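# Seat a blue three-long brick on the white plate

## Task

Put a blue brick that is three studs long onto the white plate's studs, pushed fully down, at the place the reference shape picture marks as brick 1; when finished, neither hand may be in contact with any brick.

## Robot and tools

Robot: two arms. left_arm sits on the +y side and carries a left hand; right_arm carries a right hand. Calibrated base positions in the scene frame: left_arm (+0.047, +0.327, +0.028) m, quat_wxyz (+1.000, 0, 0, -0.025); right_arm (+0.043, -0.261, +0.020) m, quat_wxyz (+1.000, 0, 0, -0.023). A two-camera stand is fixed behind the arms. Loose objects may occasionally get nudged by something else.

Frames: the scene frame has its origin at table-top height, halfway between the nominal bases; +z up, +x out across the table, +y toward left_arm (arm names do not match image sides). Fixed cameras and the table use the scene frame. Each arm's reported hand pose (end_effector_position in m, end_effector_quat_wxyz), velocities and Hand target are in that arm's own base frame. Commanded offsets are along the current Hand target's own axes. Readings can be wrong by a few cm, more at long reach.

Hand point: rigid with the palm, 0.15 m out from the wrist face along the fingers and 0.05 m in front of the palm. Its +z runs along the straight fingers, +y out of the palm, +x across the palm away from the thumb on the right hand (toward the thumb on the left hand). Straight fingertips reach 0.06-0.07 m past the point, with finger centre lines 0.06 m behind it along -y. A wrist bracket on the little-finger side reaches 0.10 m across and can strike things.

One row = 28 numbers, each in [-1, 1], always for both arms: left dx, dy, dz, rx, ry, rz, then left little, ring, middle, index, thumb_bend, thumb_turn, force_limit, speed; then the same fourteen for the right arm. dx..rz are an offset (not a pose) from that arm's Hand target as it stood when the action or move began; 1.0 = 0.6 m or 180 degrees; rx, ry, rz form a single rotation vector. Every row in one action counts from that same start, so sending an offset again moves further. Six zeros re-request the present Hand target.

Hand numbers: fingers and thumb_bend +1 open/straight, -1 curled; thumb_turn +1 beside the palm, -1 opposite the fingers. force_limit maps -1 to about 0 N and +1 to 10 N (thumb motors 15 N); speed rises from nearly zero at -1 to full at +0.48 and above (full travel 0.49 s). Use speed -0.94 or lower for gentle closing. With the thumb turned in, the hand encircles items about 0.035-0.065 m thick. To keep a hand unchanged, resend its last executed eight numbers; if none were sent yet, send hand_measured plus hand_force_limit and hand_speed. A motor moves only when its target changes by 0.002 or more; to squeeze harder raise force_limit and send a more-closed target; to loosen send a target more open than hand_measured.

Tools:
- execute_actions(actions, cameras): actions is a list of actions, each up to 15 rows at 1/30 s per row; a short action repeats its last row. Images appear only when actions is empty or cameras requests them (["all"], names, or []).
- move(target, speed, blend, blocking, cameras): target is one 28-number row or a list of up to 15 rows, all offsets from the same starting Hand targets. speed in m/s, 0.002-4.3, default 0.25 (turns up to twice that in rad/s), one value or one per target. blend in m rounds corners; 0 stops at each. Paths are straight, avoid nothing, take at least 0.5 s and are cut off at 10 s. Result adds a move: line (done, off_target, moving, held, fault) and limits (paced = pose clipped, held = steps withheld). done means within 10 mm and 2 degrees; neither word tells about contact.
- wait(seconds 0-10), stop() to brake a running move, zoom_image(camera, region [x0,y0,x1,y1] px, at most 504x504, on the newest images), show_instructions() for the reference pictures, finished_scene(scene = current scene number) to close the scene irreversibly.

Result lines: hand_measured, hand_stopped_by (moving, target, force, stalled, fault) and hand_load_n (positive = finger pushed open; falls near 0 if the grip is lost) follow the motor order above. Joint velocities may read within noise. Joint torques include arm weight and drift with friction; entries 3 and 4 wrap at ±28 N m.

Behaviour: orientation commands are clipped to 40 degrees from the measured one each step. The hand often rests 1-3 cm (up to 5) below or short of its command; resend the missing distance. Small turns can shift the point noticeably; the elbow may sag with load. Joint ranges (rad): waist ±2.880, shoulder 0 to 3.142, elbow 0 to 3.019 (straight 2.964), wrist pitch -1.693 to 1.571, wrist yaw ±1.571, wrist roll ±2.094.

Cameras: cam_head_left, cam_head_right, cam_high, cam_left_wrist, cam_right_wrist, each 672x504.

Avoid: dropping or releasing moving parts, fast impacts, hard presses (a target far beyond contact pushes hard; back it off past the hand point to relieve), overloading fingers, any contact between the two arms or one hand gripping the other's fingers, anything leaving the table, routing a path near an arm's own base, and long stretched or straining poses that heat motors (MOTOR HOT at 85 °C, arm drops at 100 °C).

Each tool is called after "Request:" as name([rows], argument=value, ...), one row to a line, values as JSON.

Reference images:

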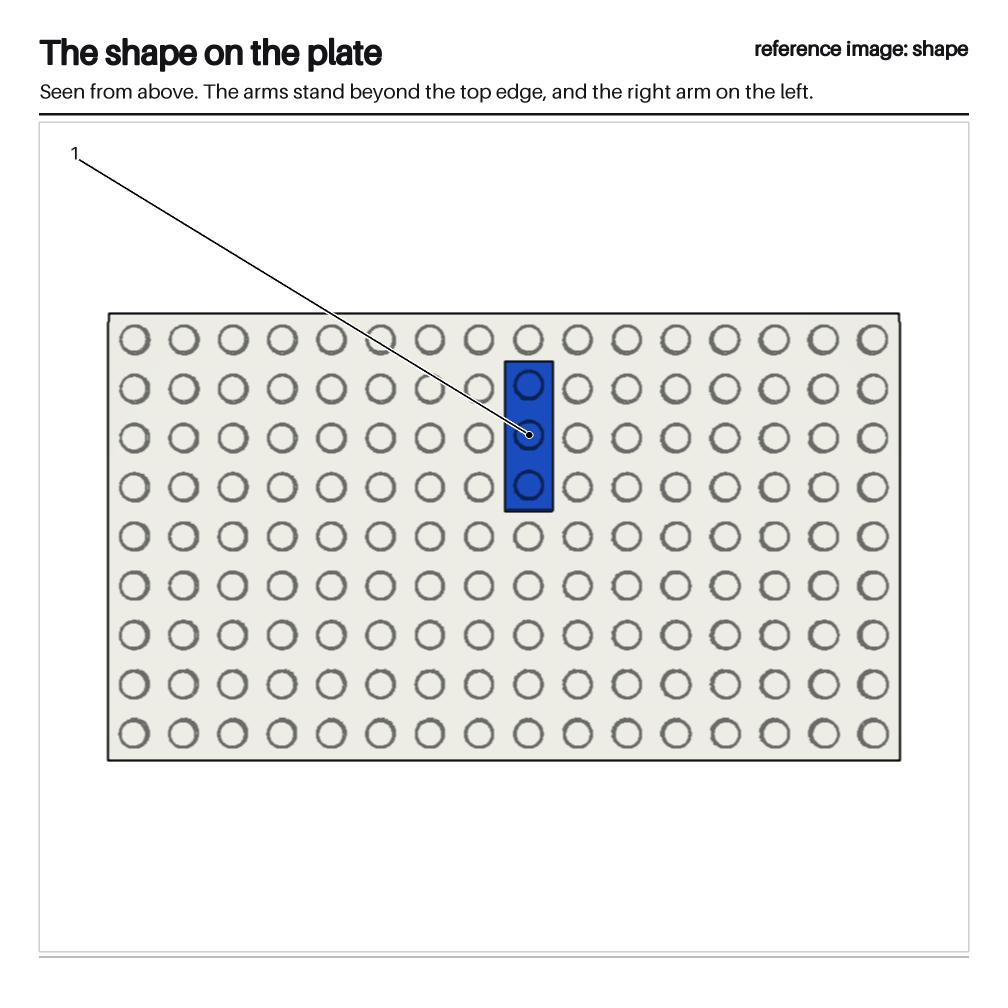

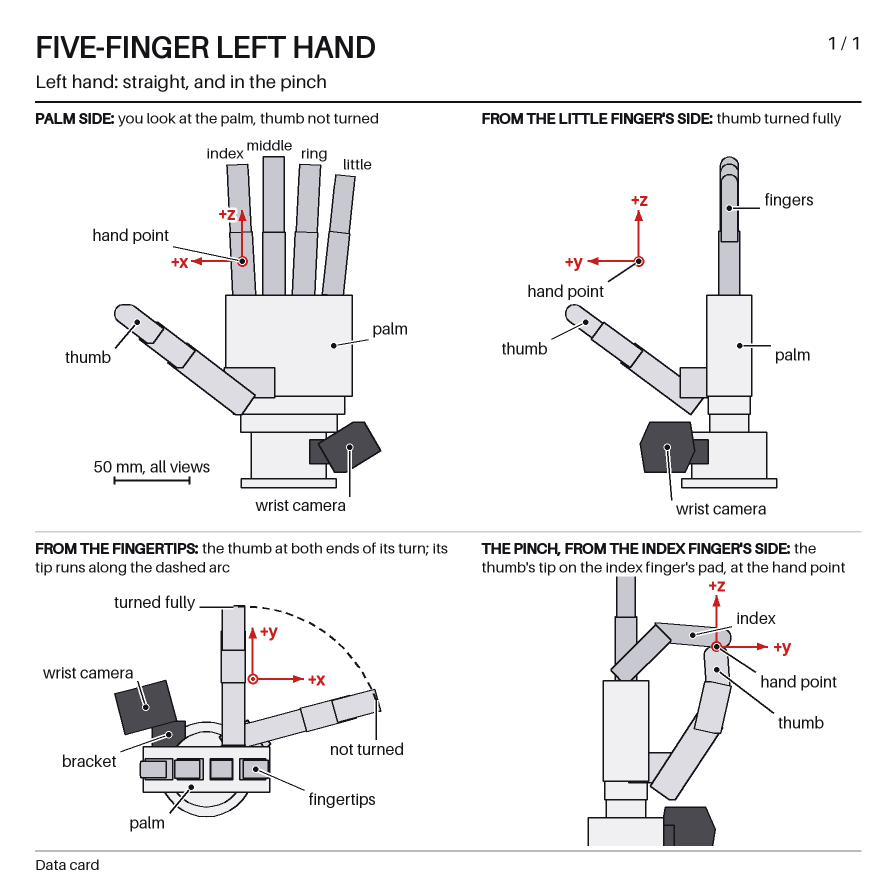

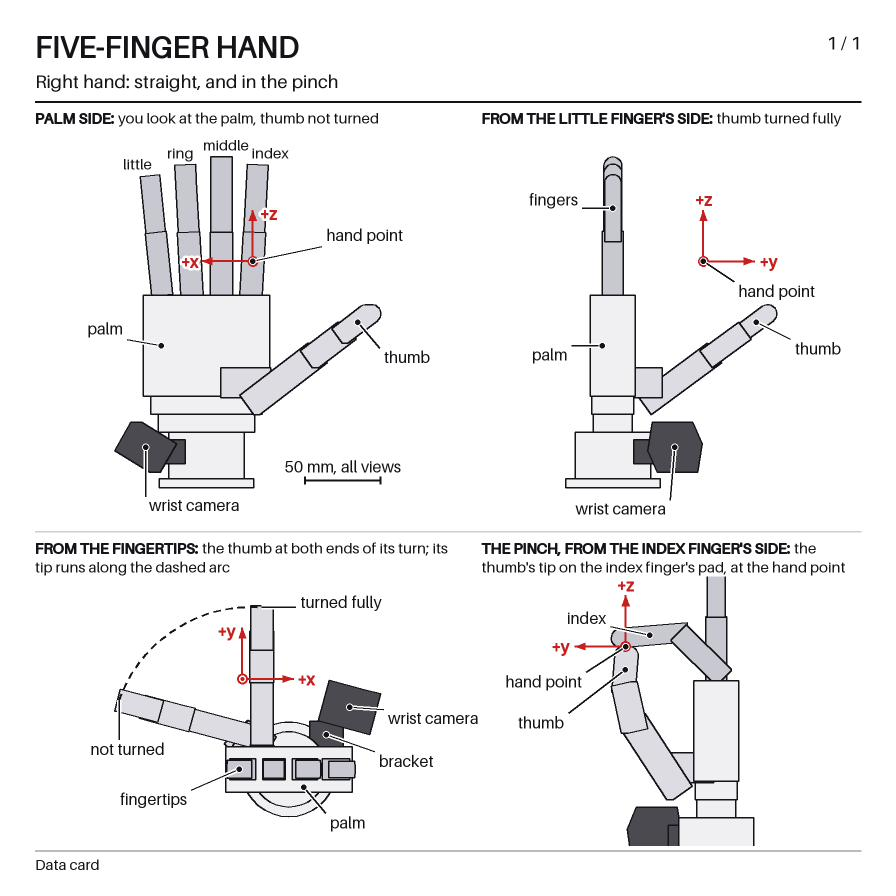

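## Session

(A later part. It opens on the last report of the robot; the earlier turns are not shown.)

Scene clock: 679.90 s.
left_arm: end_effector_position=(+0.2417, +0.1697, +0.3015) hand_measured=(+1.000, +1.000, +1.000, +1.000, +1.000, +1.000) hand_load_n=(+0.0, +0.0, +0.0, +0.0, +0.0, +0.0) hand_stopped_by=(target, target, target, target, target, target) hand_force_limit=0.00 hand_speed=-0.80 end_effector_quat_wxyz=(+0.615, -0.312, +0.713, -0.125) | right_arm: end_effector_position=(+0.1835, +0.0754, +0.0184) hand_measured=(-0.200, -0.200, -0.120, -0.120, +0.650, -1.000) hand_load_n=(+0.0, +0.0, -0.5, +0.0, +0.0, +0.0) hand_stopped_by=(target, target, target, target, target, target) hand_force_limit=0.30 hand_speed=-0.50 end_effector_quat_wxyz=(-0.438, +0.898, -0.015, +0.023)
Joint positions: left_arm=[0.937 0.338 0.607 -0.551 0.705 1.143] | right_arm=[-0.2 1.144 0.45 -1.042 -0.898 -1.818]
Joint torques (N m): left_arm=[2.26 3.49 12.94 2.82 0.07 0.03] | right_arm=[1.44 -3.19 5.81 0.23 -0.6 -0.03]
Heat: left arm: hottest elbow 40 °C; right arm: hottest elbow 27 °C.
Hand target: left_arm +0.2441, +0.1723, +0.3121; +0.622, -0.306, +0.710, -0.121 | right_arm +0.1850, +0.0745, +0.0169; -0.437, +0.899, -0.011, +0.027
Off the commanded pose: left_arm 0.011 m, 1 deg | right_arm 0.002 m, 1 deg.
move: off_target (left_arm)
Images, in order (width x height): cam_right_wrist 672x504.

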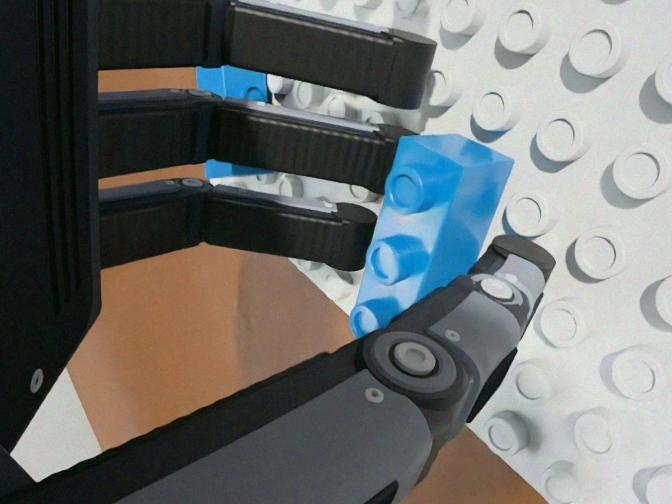

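Request:
execute_actions([
  [[0,0,0,0,0,0,1,1,1,1,1,1,0,-0.8,0,0,0,0,0,0,-0.2,-0.2,-0.175,-0.17,0.55,-1,-0.3,-0.9]],
  [[0,0,0,0,0,0,1,1,1,1,1,1,0,-0.8,0,0,0,0,0,0,-0.2,-0.2,-0.175,-0.17,0.35,-1,-0.5,-0.92]],
], cameras=["cam_right_wrist"])

Request:
zoom_image(camera="cam_right_wrist", region=[350, 60, 590, 300])

Scene clock: 681.97 s.
left_arm: end_effector_position=(+0.2417, +0.1697, +0.3015) hand_measured=(+1.000, +1.000, +1.000, +1.000, +1.000, +1.000) hand_load_n=(+0.0, +0.0, +0.0, +0.0, +0.0, +0.0) hand_stopped_by=(target, target, target, target, target, target) hand_force_limit=0.00 hand_speed=-0.80 end_effector_quat_wxyz=(+0.615, -0.312, +0.713, -0.125) | right_arm: end_effector_position=(+0.1835, +0.0752, +0.0183) hand_measured=(-0.200, -0.200, -0.174, -0.170, +0.470, -1.000) hand_load_n=(+0.0, +0.0, +4.5, +0.0, +3.5, +0.5) hand_stopped_by=(target, target, target, target, force, target) hand_force_limit=-0.50 hand_speed=-0.92 end_effector_quat_wxyz=(-0.438, +0.899, -0.014, +0.023)
Joint positions: left_arm=[0.937 0.338 0.607 -0.551 0.705 1.143] | right_arm=[-0.2 1.144 0.45 -1.042 -0.897 -1.819]
Joint torques (N m): left_arm=[1.03 3.78 13.01 2.62 0.11 0.02] | right_arm=[1.32 -3.14 5.72 0.18 -0.66 -0.02]
Heat: left arm: hottest elbow 40 °C; right arm: hottest elbow 27 °C.
Hand target: left_arm +0.2441, +0.1723, +0.3121; +0.622, -0.306, +0.710, -0.121 | right_arm +0.1850, +0.0746, +0.0169; -0.437, +0.899, -0.011, +0.027
Off the commanded pose: left_arm 0.011 m, 1 deg | right_arm 0.002 m, 1 deg.
Images, in order (width x height): cam_right_wrist 672x504.

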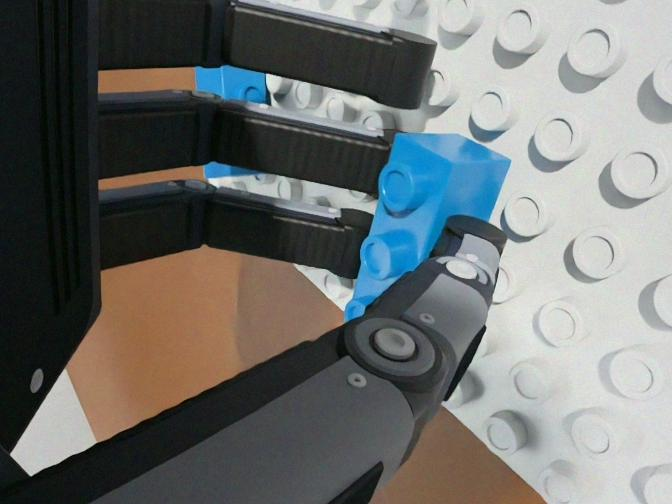

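Scaled by 2.100 from the camera's 672x504 image, which has a finer 960x720 frame.

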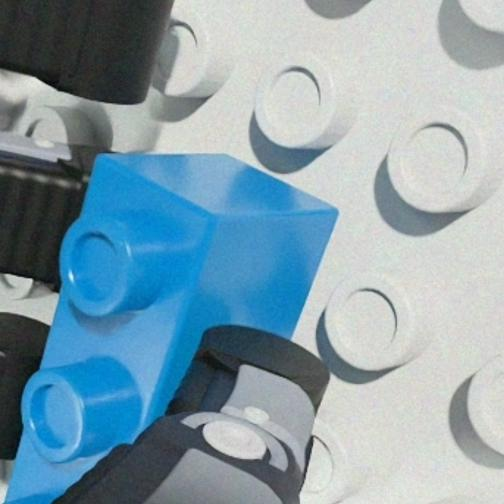

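Request:
execute_actions([
  [[0,0,0,0,0,0,1,1,1,1,1,1,0,-0.8,0,0,0,0,0,0,-0.2,-0.2,-0.175,-0.26,0.35,-1,-0.5,-0.94]],
  [[0,0,0,0,0,0,1,1,1,1,1,1,0,-0.8,0,0,0,0,0,0,-0.2,-0.2,-0.175,-0.26,0.32,-1,0.3,-0.93]],
], cameras=["cam_right_wrist"])

Request:
zoom_image(camera="cam_right_wrist", region=[350, 60, 590, 300])

Scene clock: 683.57 s.
left_arm: end_effector_position=(+0.2417, +0.1697, +0.3015) hand_measured=(+1.000, +1.000, +1.000, +1.000, +1.000, +1.000) hand_load_n=(+0.0, +0.0, +0.0, +0.0, +0.0, +0.0) hand_stopped_by=(target, target, target, target, target, target) hand_force_limit=0.00 hand_speed=-0.80 end_effector_quat_wxyz=(+0.615, -0.312, +0.713, -0.125) | right_arm: end_effector_position=(+0.1835, +0.0752, +0.0183) hand_measured=(-0.200, -0.200, -0.174, -0.226, +0.460, -1.000) hand_load_n=(+0.0, +0.0, +4.5, +4.5, +9.5, +0.0) hand_stopped_by=(target, target, target, force, force, target) hand_force_limit=0.30 hand_speed=-0.93 end_effector_quat_wxyz=(-0.438, +0.899, -0.014, +0.023)
Joint positions: left_arm=[0.937 0.338 0.607 -0.551 0.705 1.143] | right_arm=[-0.2 1.144 0.45 -1.042 -0.897 -1.819]
Joint torques (N m): left_arm=[2.84 3.6 12.89 2.76 0.11 0.04] | right_arm=[1.32 -3.14 5.79 0.21 -0.64 -0.03]
Heat: left arm: hottest elbow 40 °C; right arm: hottest elbow 27 °C.
Hand target: left_arm +0.2441, +0.1723, +0.3121; +0.622, -0.306, +0.710, -0.121 | right_arm +0.1850, +0.0746, +0.0169; -0.437, +0.899, -0.011, +0.027
Off the commanded pose: left_arm 0.011 m, 1 deg | right_arm 0.002 m, 1 deg.
Images, in order (width x height): cam_right_wrist 672x504.

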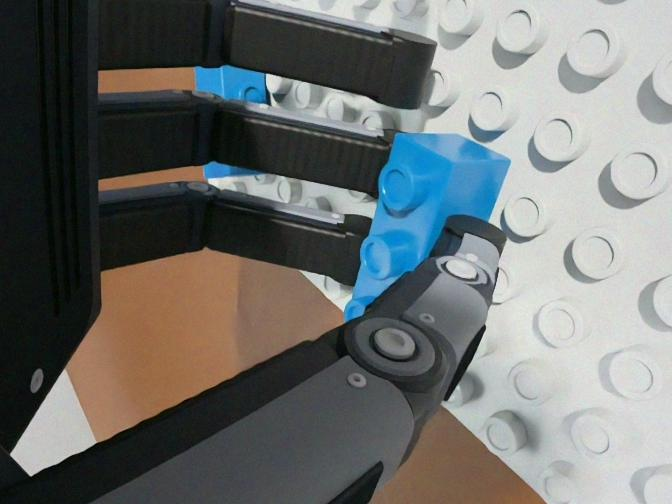

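Scaled by 2.100 from the camera's 672x504 image, which has a finer 960x720 frame.

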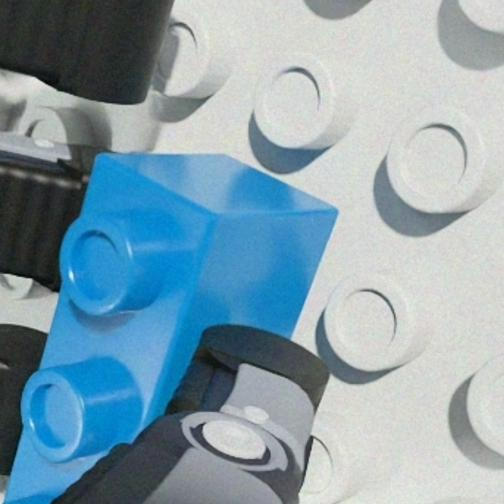

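Request:
execute_actions([
  [[0,0,0,0,0,0,1,1,1,1,1,1,0,-0.8,-0.0006,-0.0041,-0.0001,0,0,0,-0.2,-0.2,-0.175,-0.26,0.32,-1,0.3,-0.93]],
], cameras=["cam_right_wrist"])

Request:
zoom_image(camera="cam_right_wrist", region=[440, 80, 560, 200])

Request:
zoom_image(camera="cam_right_wrist", region=[460, 140, 580, 260])

Scene clock: 684.60 s.
left_arm: end_effector_position=(+0.2417, +0.1697, +0.3015) hand_measured=(+1.000, +1.000, +1.000, +1.000, +1.000, +1.000) hand_load_n=(+0.0, +0.0, +0.0, +0.0, +0.0, +0.0) hand_stopped_by=(target, target, target, target, target, target) hand_force_limit=0.00 hand_speed=-0.80 end_effector_quat_wxyz=(+0.615, -0.312, +0.713, -0.125) | right_arm: end_effector_position=(+0.1835, +0.0752, +0.0183) hand_measured=(-0.200, -0.200, -0.174, -0.226, +0.460, -1.000) hand_load_n=(+0.0, +0.0, +4.5, +5.0, +9.5, +0.5) hand_stopped_by=(target, target, target, force, force, target) hand_force_limit=0.30 hand_speed=-0.93 end_effector_quat_wxyz=(-0.438, +0.899, -0.014, +0.023)
Joint positions: left_arm=[0.937 0.338 0.607 -0.551 0.705 1.143] | right_arm=[-0.2 1.144 0.45 -1.042 -0.897 -1.819]
Joint torques (N m): left_arm=[1.79 3.25 12.67 2.45 0.14 -0.01] | right_arm=[2.02 -3.96 5.83 0.16 -0.7 0.09]
Heat: left arm: hottest elbow 40 °C; right arm: hottest elbow 27 °C.
Hand target: left_arm +0.2441, +0.1723, +0.3121; +0.622, -0.306, +0.710, -0.121 | right_arm +0.1846, +0.0761, +0.0189; -0.437, +0.899, -0.011, +0.027
Off the commanded pose: left_arm 0.011 m, 1 deg | right_arm 0.002 m, 1 deg.
Images, in order (width x height): cam_right_wrist 672x504.

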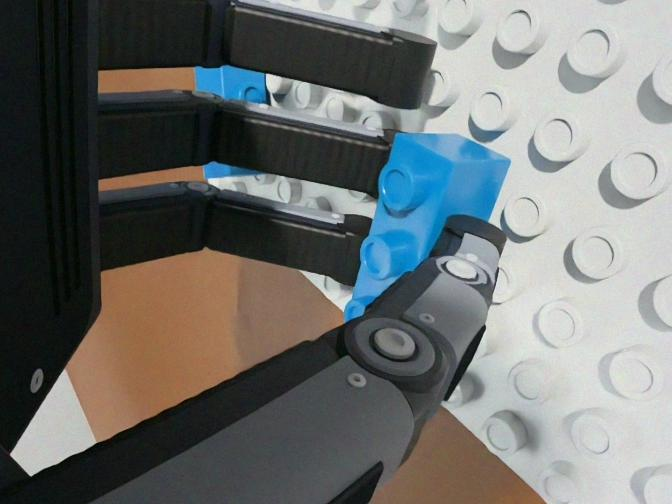

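Scaled by 4.200 from the camera's 672x504 image, which has a finer 960x720 frame.

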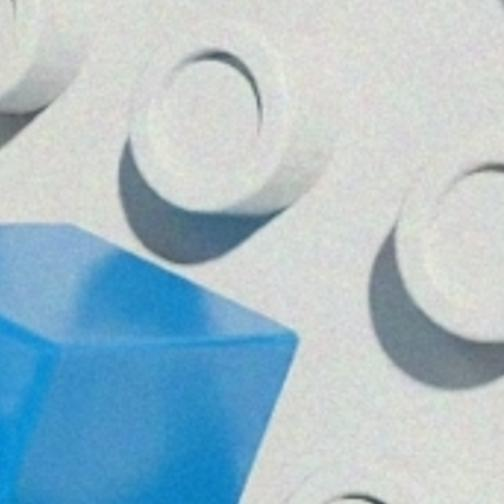

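Scaled by 4.200 from the camera's 672x504 image, which has a finer 960x720 frame.

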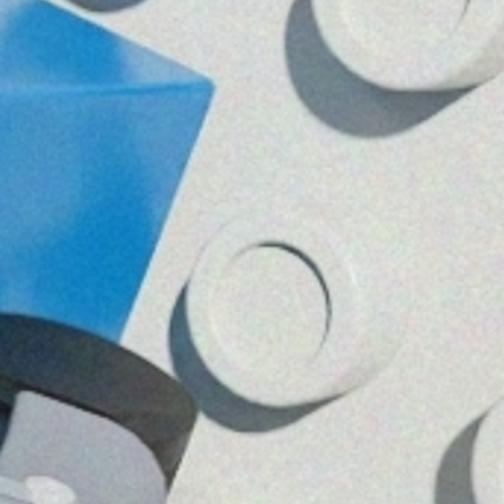

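Request:
execute_actions([
  [[0,0,0,0,0,0,1,1,1,1,1,1,0,-0.8,-0.0006,-0.0037,-0.0008,0,0,0,-0.2,-0.2,-0.175,-0.26,0.32,-1,0.3,-0.93]],
], cameras=["cam_right_wrist"])

Request:
zoom_image(camera="cam_right_wrist", region=[440, 80, 560, 200])

Request:
zoom_image(camera="cam_right_wrist", region=[460, 140, 580, 260])

Scene clock: 685.73 s.
left_arm: end_effector_position=(+0.2417, +0.1697, +0.3015) hand_measured=(+1.000, +1.000, +1.000, +1.000, +1.000, +1.000) hand_load_n=(+0.0, +0.0, +0.0, +0.0, +0.0, +0.0) hand_stopped_by=(target, target, target, target, target, target) hand_force_limit=0.00 hand_speed=-0.80 end_effector_quat_wxyz=(+0.615, -0.312, +0.713, -0.125) | right_arm: end_effector_position=(+0.1832, +0.0754, +0.0189) hand_measured=(-0.200, -0.200, -0.174, -0.226, +0.460, -1.000) hand_load_n=(+0.0, +0.0, +5.0, +4.5, +9.5, +0.0) hand_stopped_by=(target, target, target, force, force, target) hand_force_limit=0.30 hand_speed=-0.93 end_effector_quat_wxyz=(-0.437, +0.899, -0.013, +0.025)
Joint positions: left_arm=[0.937 0.338 0.607 -0.551 0.705 1.143] | right_arm=[-0.199 1.136 0.448 -1.042 -0.897 -1.817]
Joint torques (N m): left_arm=[2.67 3.25 12.77 2.43 0.1 0.04] | right_arm=[2.14 -4.19 6.06 -0.06 -0.74 0.13]
Heat: left arm: hottest elbow 40 °C; right arm: hottest elbow 27 °C.
Hand target: left_arm +0.2441, +0.1723, +0.3121; +0.622, -0.306, +0.710, -0.121 | right_arm +0.1842, +0.0771, +0.0209; -0.437, +0.899, -0.011, +0.027
Off the commanded pose: left_arm 0.011 m, 1 deg | right_arm 0.003 m, 0 deg.
Images, in order (width x height): cam_right_wrist 672x504.

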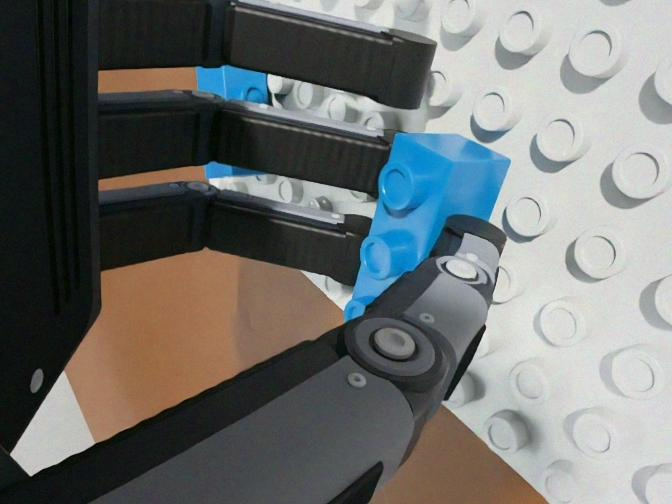

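Scaled by 4.200 from the camera's 672x504 image, which has a finer 960x720 frame.

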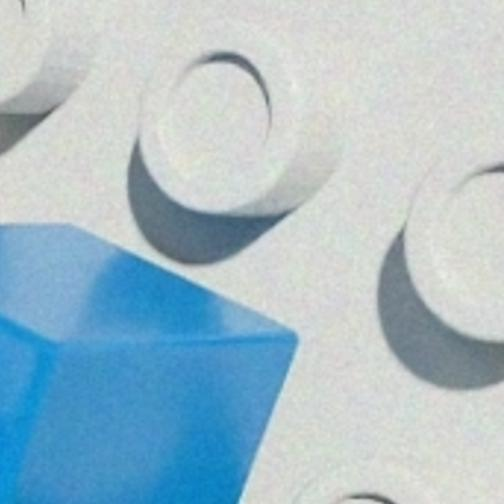

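Scaled by 4.200 from the camera's 672x504 image, which has a finer 960x720 frame.

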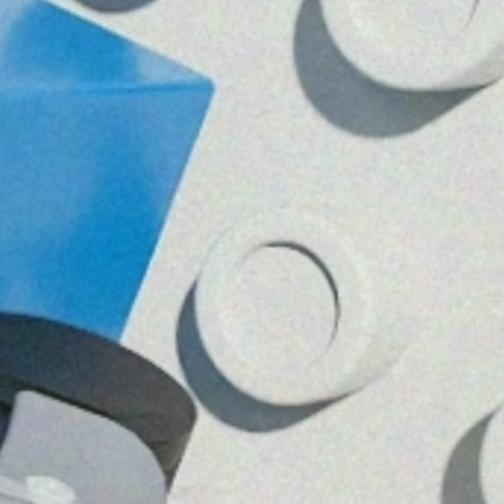

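Request:
execute_actions([
  [[0,0,0,0,0,0,1,1,1,1,1,1,0,-0.8,-0.0013,-0.0012,0.0016,0,0,0,-0.2,-0.2,-0.175,-0.26,0.32,-1,0.3,-0.93]],
])

Scene clock: 686.77 s.
left_arm: end_effector_position=(+0.2417, +0.1697, +0.3015) hand_measured=(+1.000, +1.000, +1.000, +1.000, +1.000, +1.000) hand_load_n=(+0.0, +0.0, +0.0, -0.5, +0.0, +0.0) hand_stopped_by=(target, target, target, target, target, target) hand_force_limit=0.00 hand_speed=-0.80 end_effector_quat_wxyz=(+0.615, -0.312, +0.713, -0.125) | right_arm: end_effector_position=(+0.1831, +0.0760, +0.0197) hand_measured=(-0.200, -0.200, -0.174, -0.226, +0.460, -1.000) hand_load_n=(+0.0, +0.0, +5.0, +4.5, +9.5, -0.5) hand_stopped_by=(target, target, target, force, force, target) hand_force_limit=0.30 hand_speed=-0.93 end_effector_quat_wxyz=(-0.437, +0.899, -0.014, +0.025)
Joint positions: left_arm=[0.937 0.338 0.607 -0.551 0.705 1.143] | right_arm=[-0.196 1.132 0.448 -1.042 -0.897 -1.81]
Joint torques (N m): left_arm=[1.9 2.32 12.72 2.5 0.12 -0.08] | right_arm=[2.32 -4.13 5.82 0.1 -0.77 0.16]
Heat: left arm: hottest elbow 40 °C; right arm: hottest elbow 27 °C.
Hand target: left_arm +0.2441, +0.1723, +0.3121; +0.622, -0.306, +0.710, -0.121 | right_arm +0.1835, +0.0783, +0.0208; -0.437, +0.899, -0.011, +0.027
Off the commanded pose: left_arm 0.011 m, 1 deg | right_arm 0.003 m, 0 deg.

Request:
execute_actions([
  [[-0.0,0,0,0,0,0,1,1,1,1,1,1,0,-0.8,-0.0012,0.0032,0.0025,0,0,0,-0.2,-0.2,-0.175,-0.26,0.25,-1,0.65,-0.93]],
], cameras=["cam_right_wrist"])

Request:
zoom_image(camera="cam_right_wrist", region=[440, 80, 560, 200])

Request:
zoom_image(camera="cam_right_wrist", region=[460, 140, 580, 260])

Scene clock: 687.80 s.
left_arm: end_effector_position=(+0.2417, +0.1697, +0.3015) hand_measured=(+1.000, +1.000, +1.000, +1.000, +1.000, +1.000) hand_load_n=(+0.0, +0.0, +0.0, +0.0, +0.0, +0.0) hand_stopped_by=(target, target, target, target, target, target) hand_force_limit=0.00 hand_speed=-0.80 end_effector_quat_wxyz=(+0.615, -0.312, +0.713, -0.125) | right_arm: end_effector_position=(+0.1836, +0.0758, +0.0187) hand_measured=(-0.200, -0.200, -0.174, -0.224, +0.452, -1.000) hand_load_n=(+0.5, +0.0, +6.0, +6.0, +12.0, -0.5) hand_stopped_by=(target, target, target, force, force, target) hand_force_limit=0.65 hand_speed=-0.93 end_effector_quat_wxyz=(-0.437, +0.899, -0.013, +0.027)
Joint positions: left_arm=[0.937 0.338 0.607 -0.551 0.705 1.143] | right_arm=[-0.196 1.132 0.445 -1.035 -0.897 -1.81]
Joint torques (N m): left_arm=[2.43 3.49 13.14 2.85 0.18 0.03] | right_arm=[2.49 -3.72 5.65 0.24 -0.77 0.14]
Heat: left arm: hottest elbow 40 °C; right arm: hottest elbow 27 °C.
Hand target: left_arm +0.2441, +0.1723, +0.3121; +0.622, -0.306, +0.710, -0.121 | right_arm +0.1828, +0.0783, +0.0183; -0.437, +0.899, -0.011, +0.027
Off the commanded pose: left_arm 0.011 m, 1 deg | right_arm 0.003 m, 0 deg.
Images, in order (width x height): cam_right_wrist 672x504.

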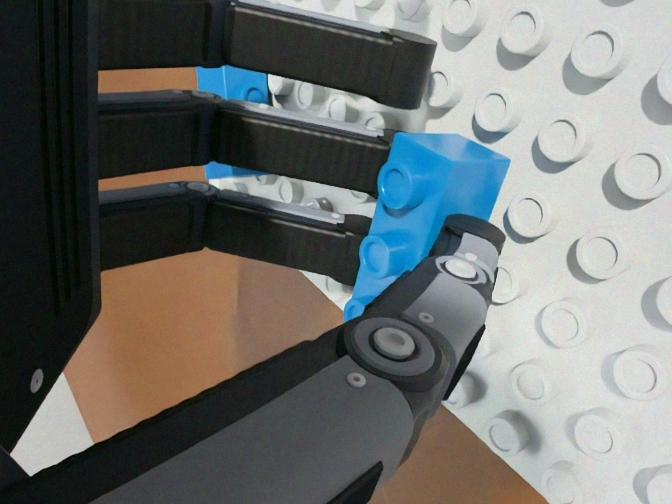

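Scaled by 4.200 from the camera's 672x504 image, which has a finer 960x720 frame.

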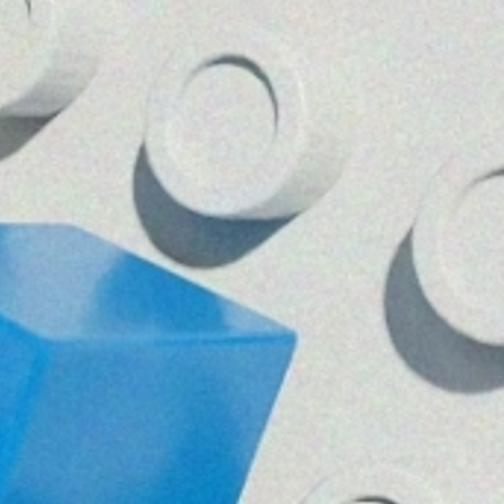

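Scaled by 4.200 from the camera's 672x504 image, which has a finer 960x720 frame.

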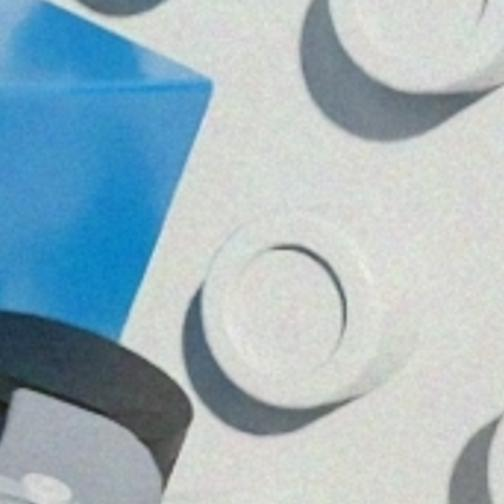

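Request:
execute_actions([
  [[0,0,0,0,0,0,1,1,1,1,1,1,0,-0.8,-0.0025,0.0053,0.0040,0,0,0,-0.2,-0.2,-0.175,-0.26,0.25,-1,0.65,-0.93]],
])

Request:
execute_actions([
  [[0,0,0,0,0,0,1,1,1,1,1,1,0,-0.8,-0.0012,0.0053,0.0041,0,0,0,-0.2,-0.2,-0.175,-0.26,0.25,-1,0.65,-0.93]],
], cameras=["cam_right_wrist"])

Request:
zoom_image(camera="cam_right_wrist", region=[350, 60, 590, 300])

Scene clock: 689.07 s.
left_arm: end_effector_position=(+0.2417, +0.1697, +0.3015) hand_measured=(+1.000, +1.000, +1.000, +1.000, +1.000, +1.000) hand_load_n=(+0.0, +0.0, +0.0, +0.0, +0.0, +0.0) hand_stopped_by=(target, target, target, target, target, target) hand_force_limit=0.00 hand_speed=-0.80 end_effector_quat_wxyz=(+0.615, -0.312, +0.713, -0.125) | right_arm: end_effector_position=(+0.1840, +0.0756, +0.0172) hand_measured=(-0.200, -0.200, -0.174, -0.224, +0.452, -1.000) hand_load_n=(+0.0, +0.0, +6.0, +5.0, +12.0, -1.0) hand_stopped_by=(target, target, target, force, force, target) hand_force_limit=0.65 hand_speed=-0.93 end_effector_quat_wxyz=(-0.436, +0.899, -0.013, +0.029)
Joint positions: left_arm=[0.937 0.338 0.607 -0.551 0.705 1.143] | right_arm=[-0.196 1.132 0.441 -1.025 -0.896 -1.807]
Joint torques (N m): left_arm=[2.55 3.37 12.96 2.51 0.12 -0.08] | right_arm=[2.26 -2.96 5.29 0.39 -0.79 0.11]
Heat: left arm: hottest elbow 40 °C; right arm: hottest elbow 26 °C.
Hand target: left_arm +0.2441, +0.1723, +0.3121; +0.622, -0.306, +0.710, -0.121 | right_arm +0.1815, +0.0782, +0.0143; -0.437, +0.899, -0.011, +0.027
Off the commanded pose: left_arm 0.011 m, 1 deg | right_arm 0.005 m, 0 deg.

Scene clock: 689.77 s.
left_arm: end_effector_position=(+0.2417, +0.1697, +0.3015) hand_measured=(+1.000, +1.000, +1.000, +1.000, +1.000, +1.000) hand_load_n=(+0.0, +0.0, +0.0, +0.0, +0.0, +0.0) hand_stopped_by=(target, target, target, target, target, target) hand_force_limit=0.00 hand_speed=-0.80 end_effector_quat_wxyz=(+0.615, -0.312, +0.713, -0.125) | right_arm: end_effector_position=(+0.1838, +0.0758, +0.0162) hand_measured=(-0.200, -0.200, -0.174, -0.224, +0.452, -1.000) hand_load_n=(+0.0, +0.0, +6.0, +4.5, +11.5, -1.0) hand_stopped_by=(target, target, target, force, force, target) hand_force_limit=0.65 hand_speed=-0.93 end_effector_quat_wxyz=(-0.436, +0.900, -0.016, +0.030)
Joint positions: left_arm=[0.937 0.338 0.607 -0.551 0.705 1.143] | right_arm=[-0.196 1.132 0.438 -1.017 -0.896 -1.799]
Joint torques (N m): left_arm=[1.79 3.08 12.63 2.4 0.11 0] | right_arm=[2.2 -2.08 4.94 0.69 -0.78 -0.01]
Heat: left arm: hottest elbow 40 °C; right arm: hottest elbow 26 °C.
Hand target: left_arm +0.2441, +0.1723, +0.3121; +0.622, -0.306, +0.710, -0.121 | right_arm +0.1809, +0.0782, +0.0102; -0.437, +0.899, -0.011, +0.027
Off the commanded pose: left_arm 0.011 m, 1 deg | right_arm 0.007 m, 1 deg.
Images, in order (width x height): cam_right_wrist 672x504.

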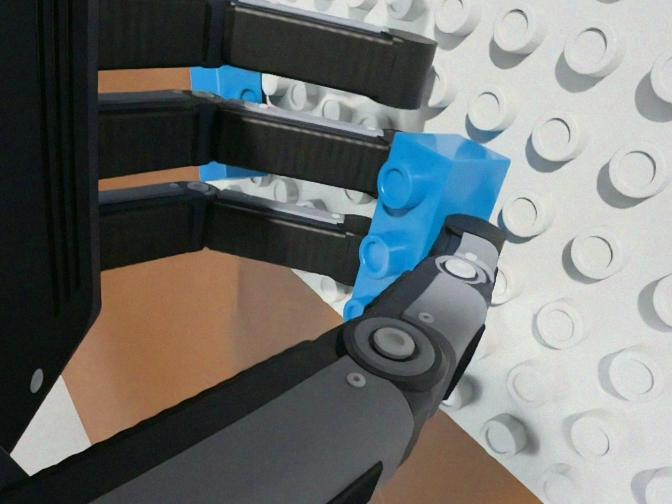

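Scaled by 2.100 from the camera's 672x504 image, which has a finer 960x720 frame.

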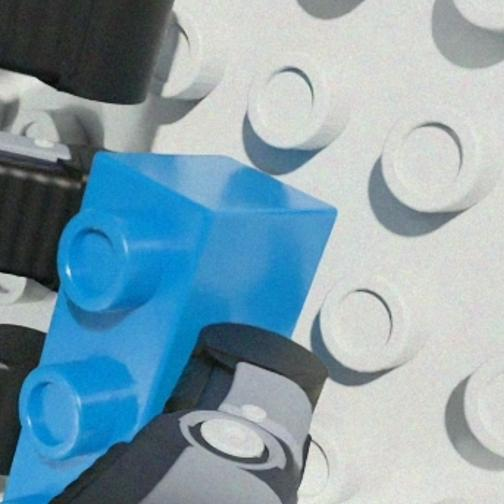

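Request:
execute_actions([
  [[0,0,0,0,0,0,1,1,1,1,1,1,0,-0.8,0,0.0053,0.0041,0,0,0,-0.2,-0.2,-0.175,-0.26,0.25,-1,0.65,-0.93]],
])

Request:
execute_actions([
  [[0,0,0,0,0,0,1,1,1,1,1,1,0,-0.8,0,0.0053,0.0041,0,0,0,-0.2,-0.2,-0.175,-0.26,0.25,-1,0.65,-0.93]],
], cameras=["cam_right_wrist"])

Request:
zoom_image(camera="cam_right_wrist", region=[350, 60, 590, 300])

Scene clock: 691.10 s.
left_arm: end_effector_position=(+0.2417, +0.1697, +0.3015) hand_measured=(+1.000, +1.000, +1.000, +1.000, +1.000, +1.000) hand_load_n=(+0.0, +0.0, +0.0, +0.0, +0.5, +0.0) hand_stopped_by=(target, target, target, target, target, target) hand_force_limit=0.00 hand_speed=-0.80 end_effector_quat_wxyz=(+0.615, -0.312, +0.713, -0.125) | right_arm: end_effector_position=(+0.1839, +0.0759, +0.0159) hand_measured=(-0.200, -0.200, -0.174, -0.224, +0.452, -1.000) hand_load_n=(+0.0, +0.5, +5.5, +3.0, +12.0, -1.5) hand_stopped_by=(target, target, target, force, force, target) hand_force_limit=0.65 hand_speed=-0.93 end_effector_quat_wxyz=(-0.436, +0.899, -0.019, +0.029)
Joint positions: left_arm=[0.937 0.338 0.607 -0.551 0.705 1.143] | right_arm=[-0.196 1.133 0.438 -1.013 -0.896 -1.792]
Joint torques (N m): left_arm=[2.14 3.08 13.01 2.55 0.13 0.03] | right_arm=[2.14 -1.26 4.62 1.13 -0.76 -0.09]
Heat: left arm: hottest elbow 40 °C; right arm: hottest elbow 26 °C.
Hand target: left_arm +0.2441, +0.1723, +0.3121; +0.622, -0.306, +0.710, -0.121 | right_arm +0.1812, +0.0782, +0.0062; -0.437, +0.899, -0.011, +0.027
Off the commanded pose: left_arm 0.011 m, 1 deg | right_arm 0.010 m, 1 deg.

Scene clock: 691.80 s.
left_arm: end_effector_position=(+0.2417, +0.1697, +0.3015) hand_measured=(+1.000, +1.000, +1.000, +1.000, +1.000, +1.000) hand_load_n=(+0.0, +0.0, +0.0, +0.0, +0.0, +0.0) hand_stopped_by=(target, target, target, target, target, target) hand_force_limit=0.00 hand_speed=-0.80 end_effector_quat_wxyz=(+0.615, -0.312, +0.713, -0.125) | right_arm: end_effector_position=(+0.1838, +0.0761, +0.0155) hand_measured=(-0.200, -0.200, -0.174, -0.226, +0.452, -1.000) hand_load_n=(+0.0, +0.0, +4.5, +2.0, +12.0, -2.0) hand_stopped_by=(target, target, target, force, force, target) hand_force_limit=0.65 hand_speed=-0.93 end_effector_quat_wxyz=(-0.436, +0.899, -0.022, +0.027)
Joint positions: left_arm=[0.937 0.338 0.607 -0.551 0.705 1.143] | right_arm=[-0.196 1.136 0.438 -1.011 -0.897 -1.786]
Joint torques (N m): left_arm=[1.79 2.9 12.64 2.54 0.13 0.01] | right_arm=[1.85 -0.85 4.26 1.58 -0.72 -0.18]
Heat: left arm: hottest elbow 40 °C; right arm: hottest elbow 26 °C.
Hand target: left_arm +0.2441, +0.1723, +0.3121; +0.622, -0.306, +0.710, -0.121 | right_arm +0.1813, +0.0781, +0.0022; -0.437, +0.899, -0.011, +0.027
Off the commanded pose: left_arm 0.011 m, 1 deg | right_arm 0.014 m, 1 deg.
Images, in order (width x height): cam_right_wrist 672x504.

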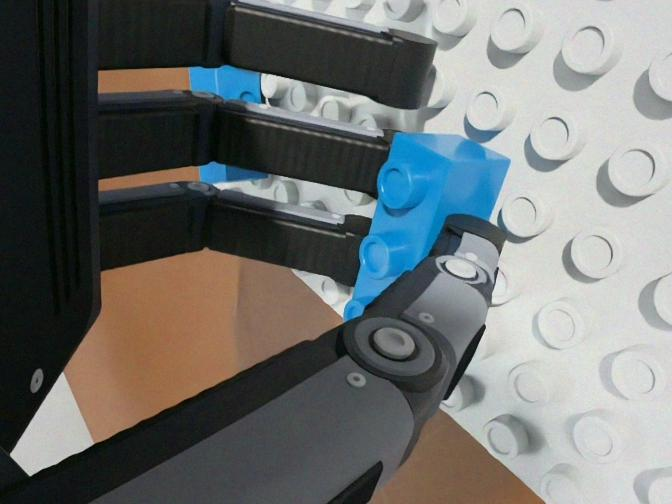

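Scaled by 2.100 from the camera's 672x504 image, which has a finer 960x720 frame.

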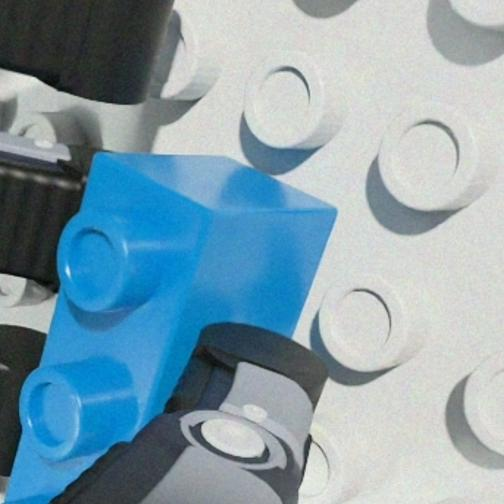

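Request:
execute_actions([
  [[0,0,0,0,0,0,1,1,1,1,1,1,0,-0.8,0,0.0053,0.0041,0,0,0,-0.2,-0.2,-0.175,-0.26,0.25,-1,0.65,-0.93]],
])

Request:
execute_actions([
  [[0,0,0,0,0,0,1,1,1,1,1,1,0,-0.8,0,0.0053,0.0041,0,0,0,-0.2,-0.2,-0.175,-0.26,0.25,-1,0.65,-0.93]],
], cameras=["cam_right_wrist"])

Request:
zoom_image(camera="cam_right_wrist", region=[350, 60, 590, 300])

Scene clock: 692.83 s.
left_arm: end_effector_position=(+0.2417, +0.1697, +0.3015) hand_measured=(+1.000, +1.000, +1.000, +1.000, +1.000, +1.000) hand_load_n=(+0.0, +0.0, +0.5, +0.0, +0.0, +0.0) hand_stopped_by=(target, target, target, target, target, target) hand_force_limit=0.00 hand_speed=-0.80 end_effector_quat_wxyz=(+0.615, -0.312, +0.713, -0.125) | right_arm: end_effector_position=(+0.1837, +0.0765, +0.0150) hand_measured=(-0.200, -0.200, -0.174, -0.226, +0.452, -1.000) hand_load_n=(+0.0, +0.0, +0.5, +0.0, +15.0, -1.5) hand_stopped_by=(target, target, target, force, force, target) hand_force_limit=0.65 hand_speed=-0.93 end_effector_quat_wxyz=(-0.437, +0.899, -0.024, +0.026)
Joint positions: left_arm=[0.937 0.338 0.607 -0.551 0.705 1.143] | right_arm=[-0.196 1.141 0.438 -1.008 -0.899 -1.781]
Joint torques (N m): left_arm=[1.38 4.01 13 2.66 0.1 -0.02] | right_arm=[2.02 -0.32 3.88 2.02 -0.64 -0.24]
Heat: left arm: hottest elbow 40 °C; right arm: hottest elbow 26 °C.
Hand target: left_arm +0.2441, +0.1723, +0.3121; +0.622, -0.306, +0.710, -0.121 | right_arm +0.1815, +0.0781, -0.0018; -0.437, +0.899, -0.011, +0.027
Off the commanded pose: left_arm 0.011 m, 1 deg | right_arm 0.017 m, 2 deg.

Scene clock: 693.53 s.
left_arm: end_effector_position=(+0.2417, +0.1697, +0.3015) hand_measured=(+1.000, +1.000, +1.000, +1.000, +1.000, +1.000) hand_load_n=(+0.0, +0.0, +0.0, +0.0, +0.0, +0.0) hand_stopped_by=(target, target, target, target, target, target) hand_force_limit=0.00 hand_speed=-0.80 end_effector_quat_wxyz=(+0.615, -0.312, +0.713, -0.125) | right_arm: end_effector_position=(+0.1834, +0.0768, +0.0145) hand_measured=(-0.200, -0.200, -0.174, -0.226, +0.452, -1.000) hand_load_n=(+0.0, +0.0, -0.5, +0.0, +16.0, -2.0) hand_stopped_by=(target, target, target, force, force, target) hand_force_limit=0.65 hand_speed=-0.93 end_effector_quat_wxyz=(-0.438, +0.898, -0.028, +0.024)
Joint positions: left_arm=[0.937 0.338 0.607 -0.551 0.705 1.143] | right_arm=[-0.198 1.146 0.438 -1.006 -0.901 -1.775]
Joint torques (N m): left_arm=[1.96 3.43 13.03 2.43 0.07 -0.03] | right_arm=[1.96 -0.15 3.52 2.44 -0.54 -0.32]
Heat: left arm: hottest elbow 40 °C; right arm: hottest elbow 26 °C.
Hand target: left_arm +0.2441, +0.1723, +0.3121; +0.622, -0.306, +0.710, -0.121 | right_arm +0.1817, +0.0781, -0.0058; -0.437, +0.899, -0.011, +0.027
Off the commanded pose: left_arm 0.011 m, 1 deg | right_arm 0.020 m, 2 deg.
Images, in order (width x height): cam_right_wrist 672x504.

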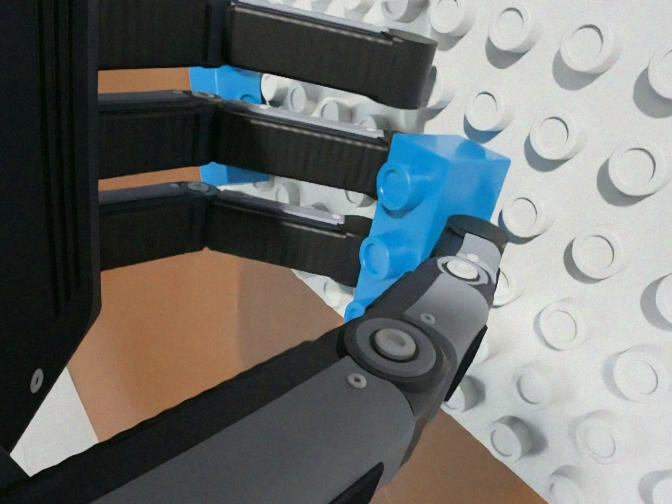

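Scaled by 2.100 from the camera's 672x504 image, which has a finer 960x720 frame.

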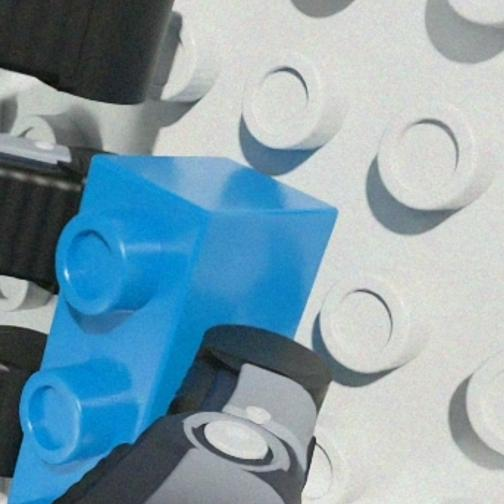

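Request:
execute_actions([
  [[0,0,0,0,0,0,1,1,1,1,1,1,0,-0.8,0,0.0053,0.0041,0,0,0,-0.2,-0.2,-0.175,-0.26,0.25,-1,0.65,-0.93]],
], cameras=["cam_right_wrist"])

Request:
zoom_image(camera="cam_right_wrist", region=[350, 60, 590, 300])

Scene clock: 696.10 s.
left_arm: end_effector_position=(+0.2417, +0.1697, +0.3015) hand_measured=(+1.000, +1.000, +1.000, +1.000, +1.000, +1.000) hand_load_n=(+0.0, +0.0, +0.0, +0.0, +0.0, +0.0) hand_stopped_by=(target, target, target, target, target, target) hand_force_limit=0.00 hand_speed=-0.80 end_effector_quat_wxyz=(+0.615, -0.312, +0.713, -0.125) | right_arm: end_effector_position=(+0.1835, +0.0769, +0.0143) hand_measured=(-0.200, -0.200, -0.174, -0.226, +0.452, -1.000) hand_load_n=(+0.0, +0.0, -2.0, +0.0, +17.5, -2.5) hand_stopped_by=(target, target, target, force, force, target) hand_force_limit=0.65 hand_speed=-0.93 end_effector_quat_wxyz=(-0.440, +0.897, -0.033, +0.022)
Joint positions: left_arm=[0.937 0.338 0.607 -0.551 0.705 1.143] | right_arm=[-0.201 1.15 0.438 -1.003 -0.904 -1.768]
Joint torques (N m): left_arm=[1.79 2.73 12.85 2.58 0.09 0.03] | right_arm=[1.96 0.44 3.14 2.78 -0.39 -0.42]
Heat: left arm: hottest elbow 40 °C; right arm: hottest elbow 26 °C.
Hand target: left_arm +0.2441, +0.1723, +0.3121; +0.622, -0.306, +0.710, -0.121 | right_arm +0.1818, +0.0781, -0.0098; -0.437, +0.899, -0.011, +0.027
Off the commanded pose: left_arm 0.011 m, 1 deg | right_arm 0.024 m, 3 deg.
Images, in order (width x height): cam_right_wrist 672x504.

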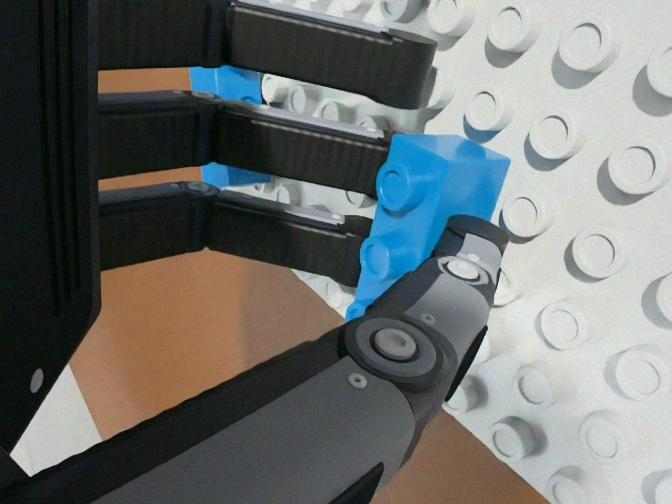

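Scaled by 2.100 from the camera's 672x504 image, which has a finer 960x720 frame.

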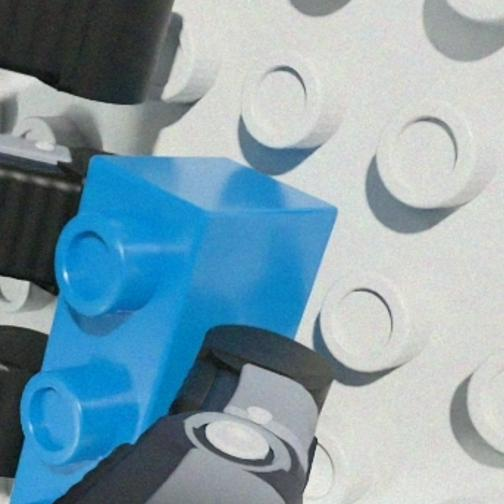

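Request:
zoom_image(camera="cam_right_wrist", region=[440, 80, 560, 200])

Request:
zoom_image(camera="cam_right_wrist", region=[460, 140, 580, 260])

Scaled by 4.200 from the camera's 672x504 image, which has a finer 960x720 frame.

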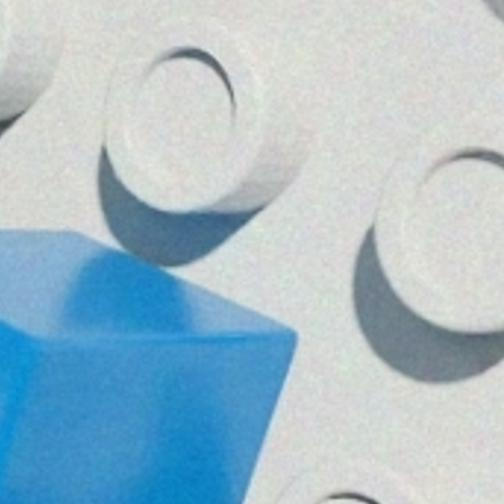

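Scaled by 4.200 from the camera's 672x504 image, which has a finer 960x720 frame.

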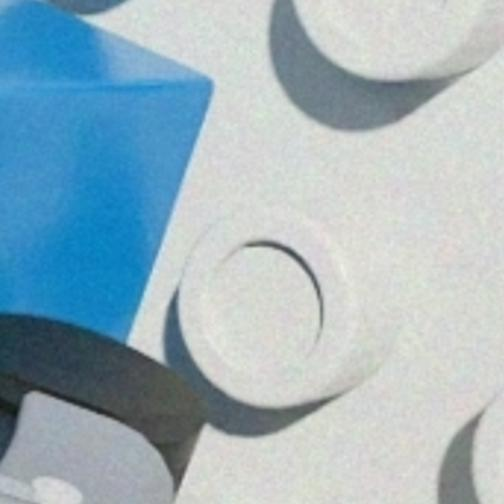

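Request:
execute_actions([
  [[0,0,0,0,0,0,1,1,1,1,1,1,0,-0.8,0,0.0026,0.002,0,0.01025,-0.0131,-0.2,-0.2,-0.175,-0.26,0.25,-1,0.65,-0.93]],
], cameras=["cam_right_wrist"])

Request:
zoom_image(camera="cam_right_wrist", region=[350, 60, 590, 300])

Scene clock: 699.17 s.
left_arm: end_effector_position=(+0.2417, +0.1697, +0.3015) hand_measured=(+1.000, +1.000, +1.000, +1.000, +1.000, +1.000) hand_load_n=(+0.0, +0.0, +0.0, +0.0, +0.0, +0.0) hand_stopped_by=(target, target, target, target, target, target) hand_force_limit=0.00 hand_speed=-0.80 end_effector_quat_wxyz=(+0.615, -0.312, +0.713, -0.125) | right_arm: end_effector_position=(+0.1829, +0.0772, +0.0134) hand_measured=(-0.200, -0.200, -0.174, -0.226, +0.454, -1.000) hand_load_n=(+0.0, +0.0, -2.0, +0.0, +18.0, -4.5) hand_stopped_by=(target, target, target, force, force, target) hand_force_limit=0.65 hand_speed=-0.93 end_effector_quat_wxyz=(-0.441, +0.896, -0.031, +0.038)
Joint positions: left_arm=[0.937 0.338 0.607 -0.551 0.705 1.143] | right_arm=[-0.209 1.121 0.417 -0.983 -0.913 -1.768]
Joint torques (N m): left_arm=[1.32 2.61 13.03 2.78 0.14 0.01] | right_arm=[2.32 -0.26 2.77 3.17 -0.32 -0.55]
Heat: left arm: hottest elbow 40 °C; right arm: hottest elbow 26 °C.
Hand target: left_arm +0.2441, +0.1723, +0.3121; +0.622, -0.306, +0.710, -0.121 | right_arm +0.1819, +0.0781, -0.0118; -0.436, +0.898, +0.001, +0.051
Off the commanded pose: left_arm 0.011 m, 1 deg | right_arm 0.025 m, 4 deg.
Images, in order (width x height): cam_right_wrist 672x504.

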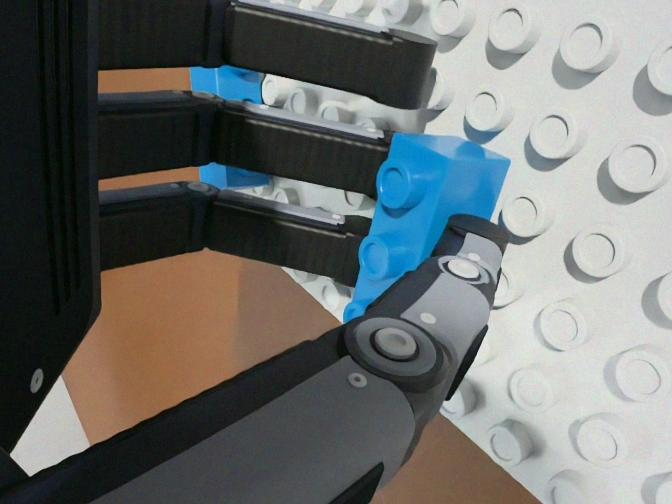

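Scaled by 2.100 from the camera's 672x504 image, which has a finer 960x720 frame.

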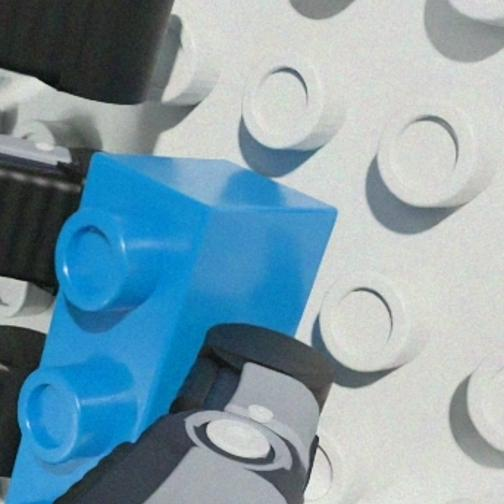

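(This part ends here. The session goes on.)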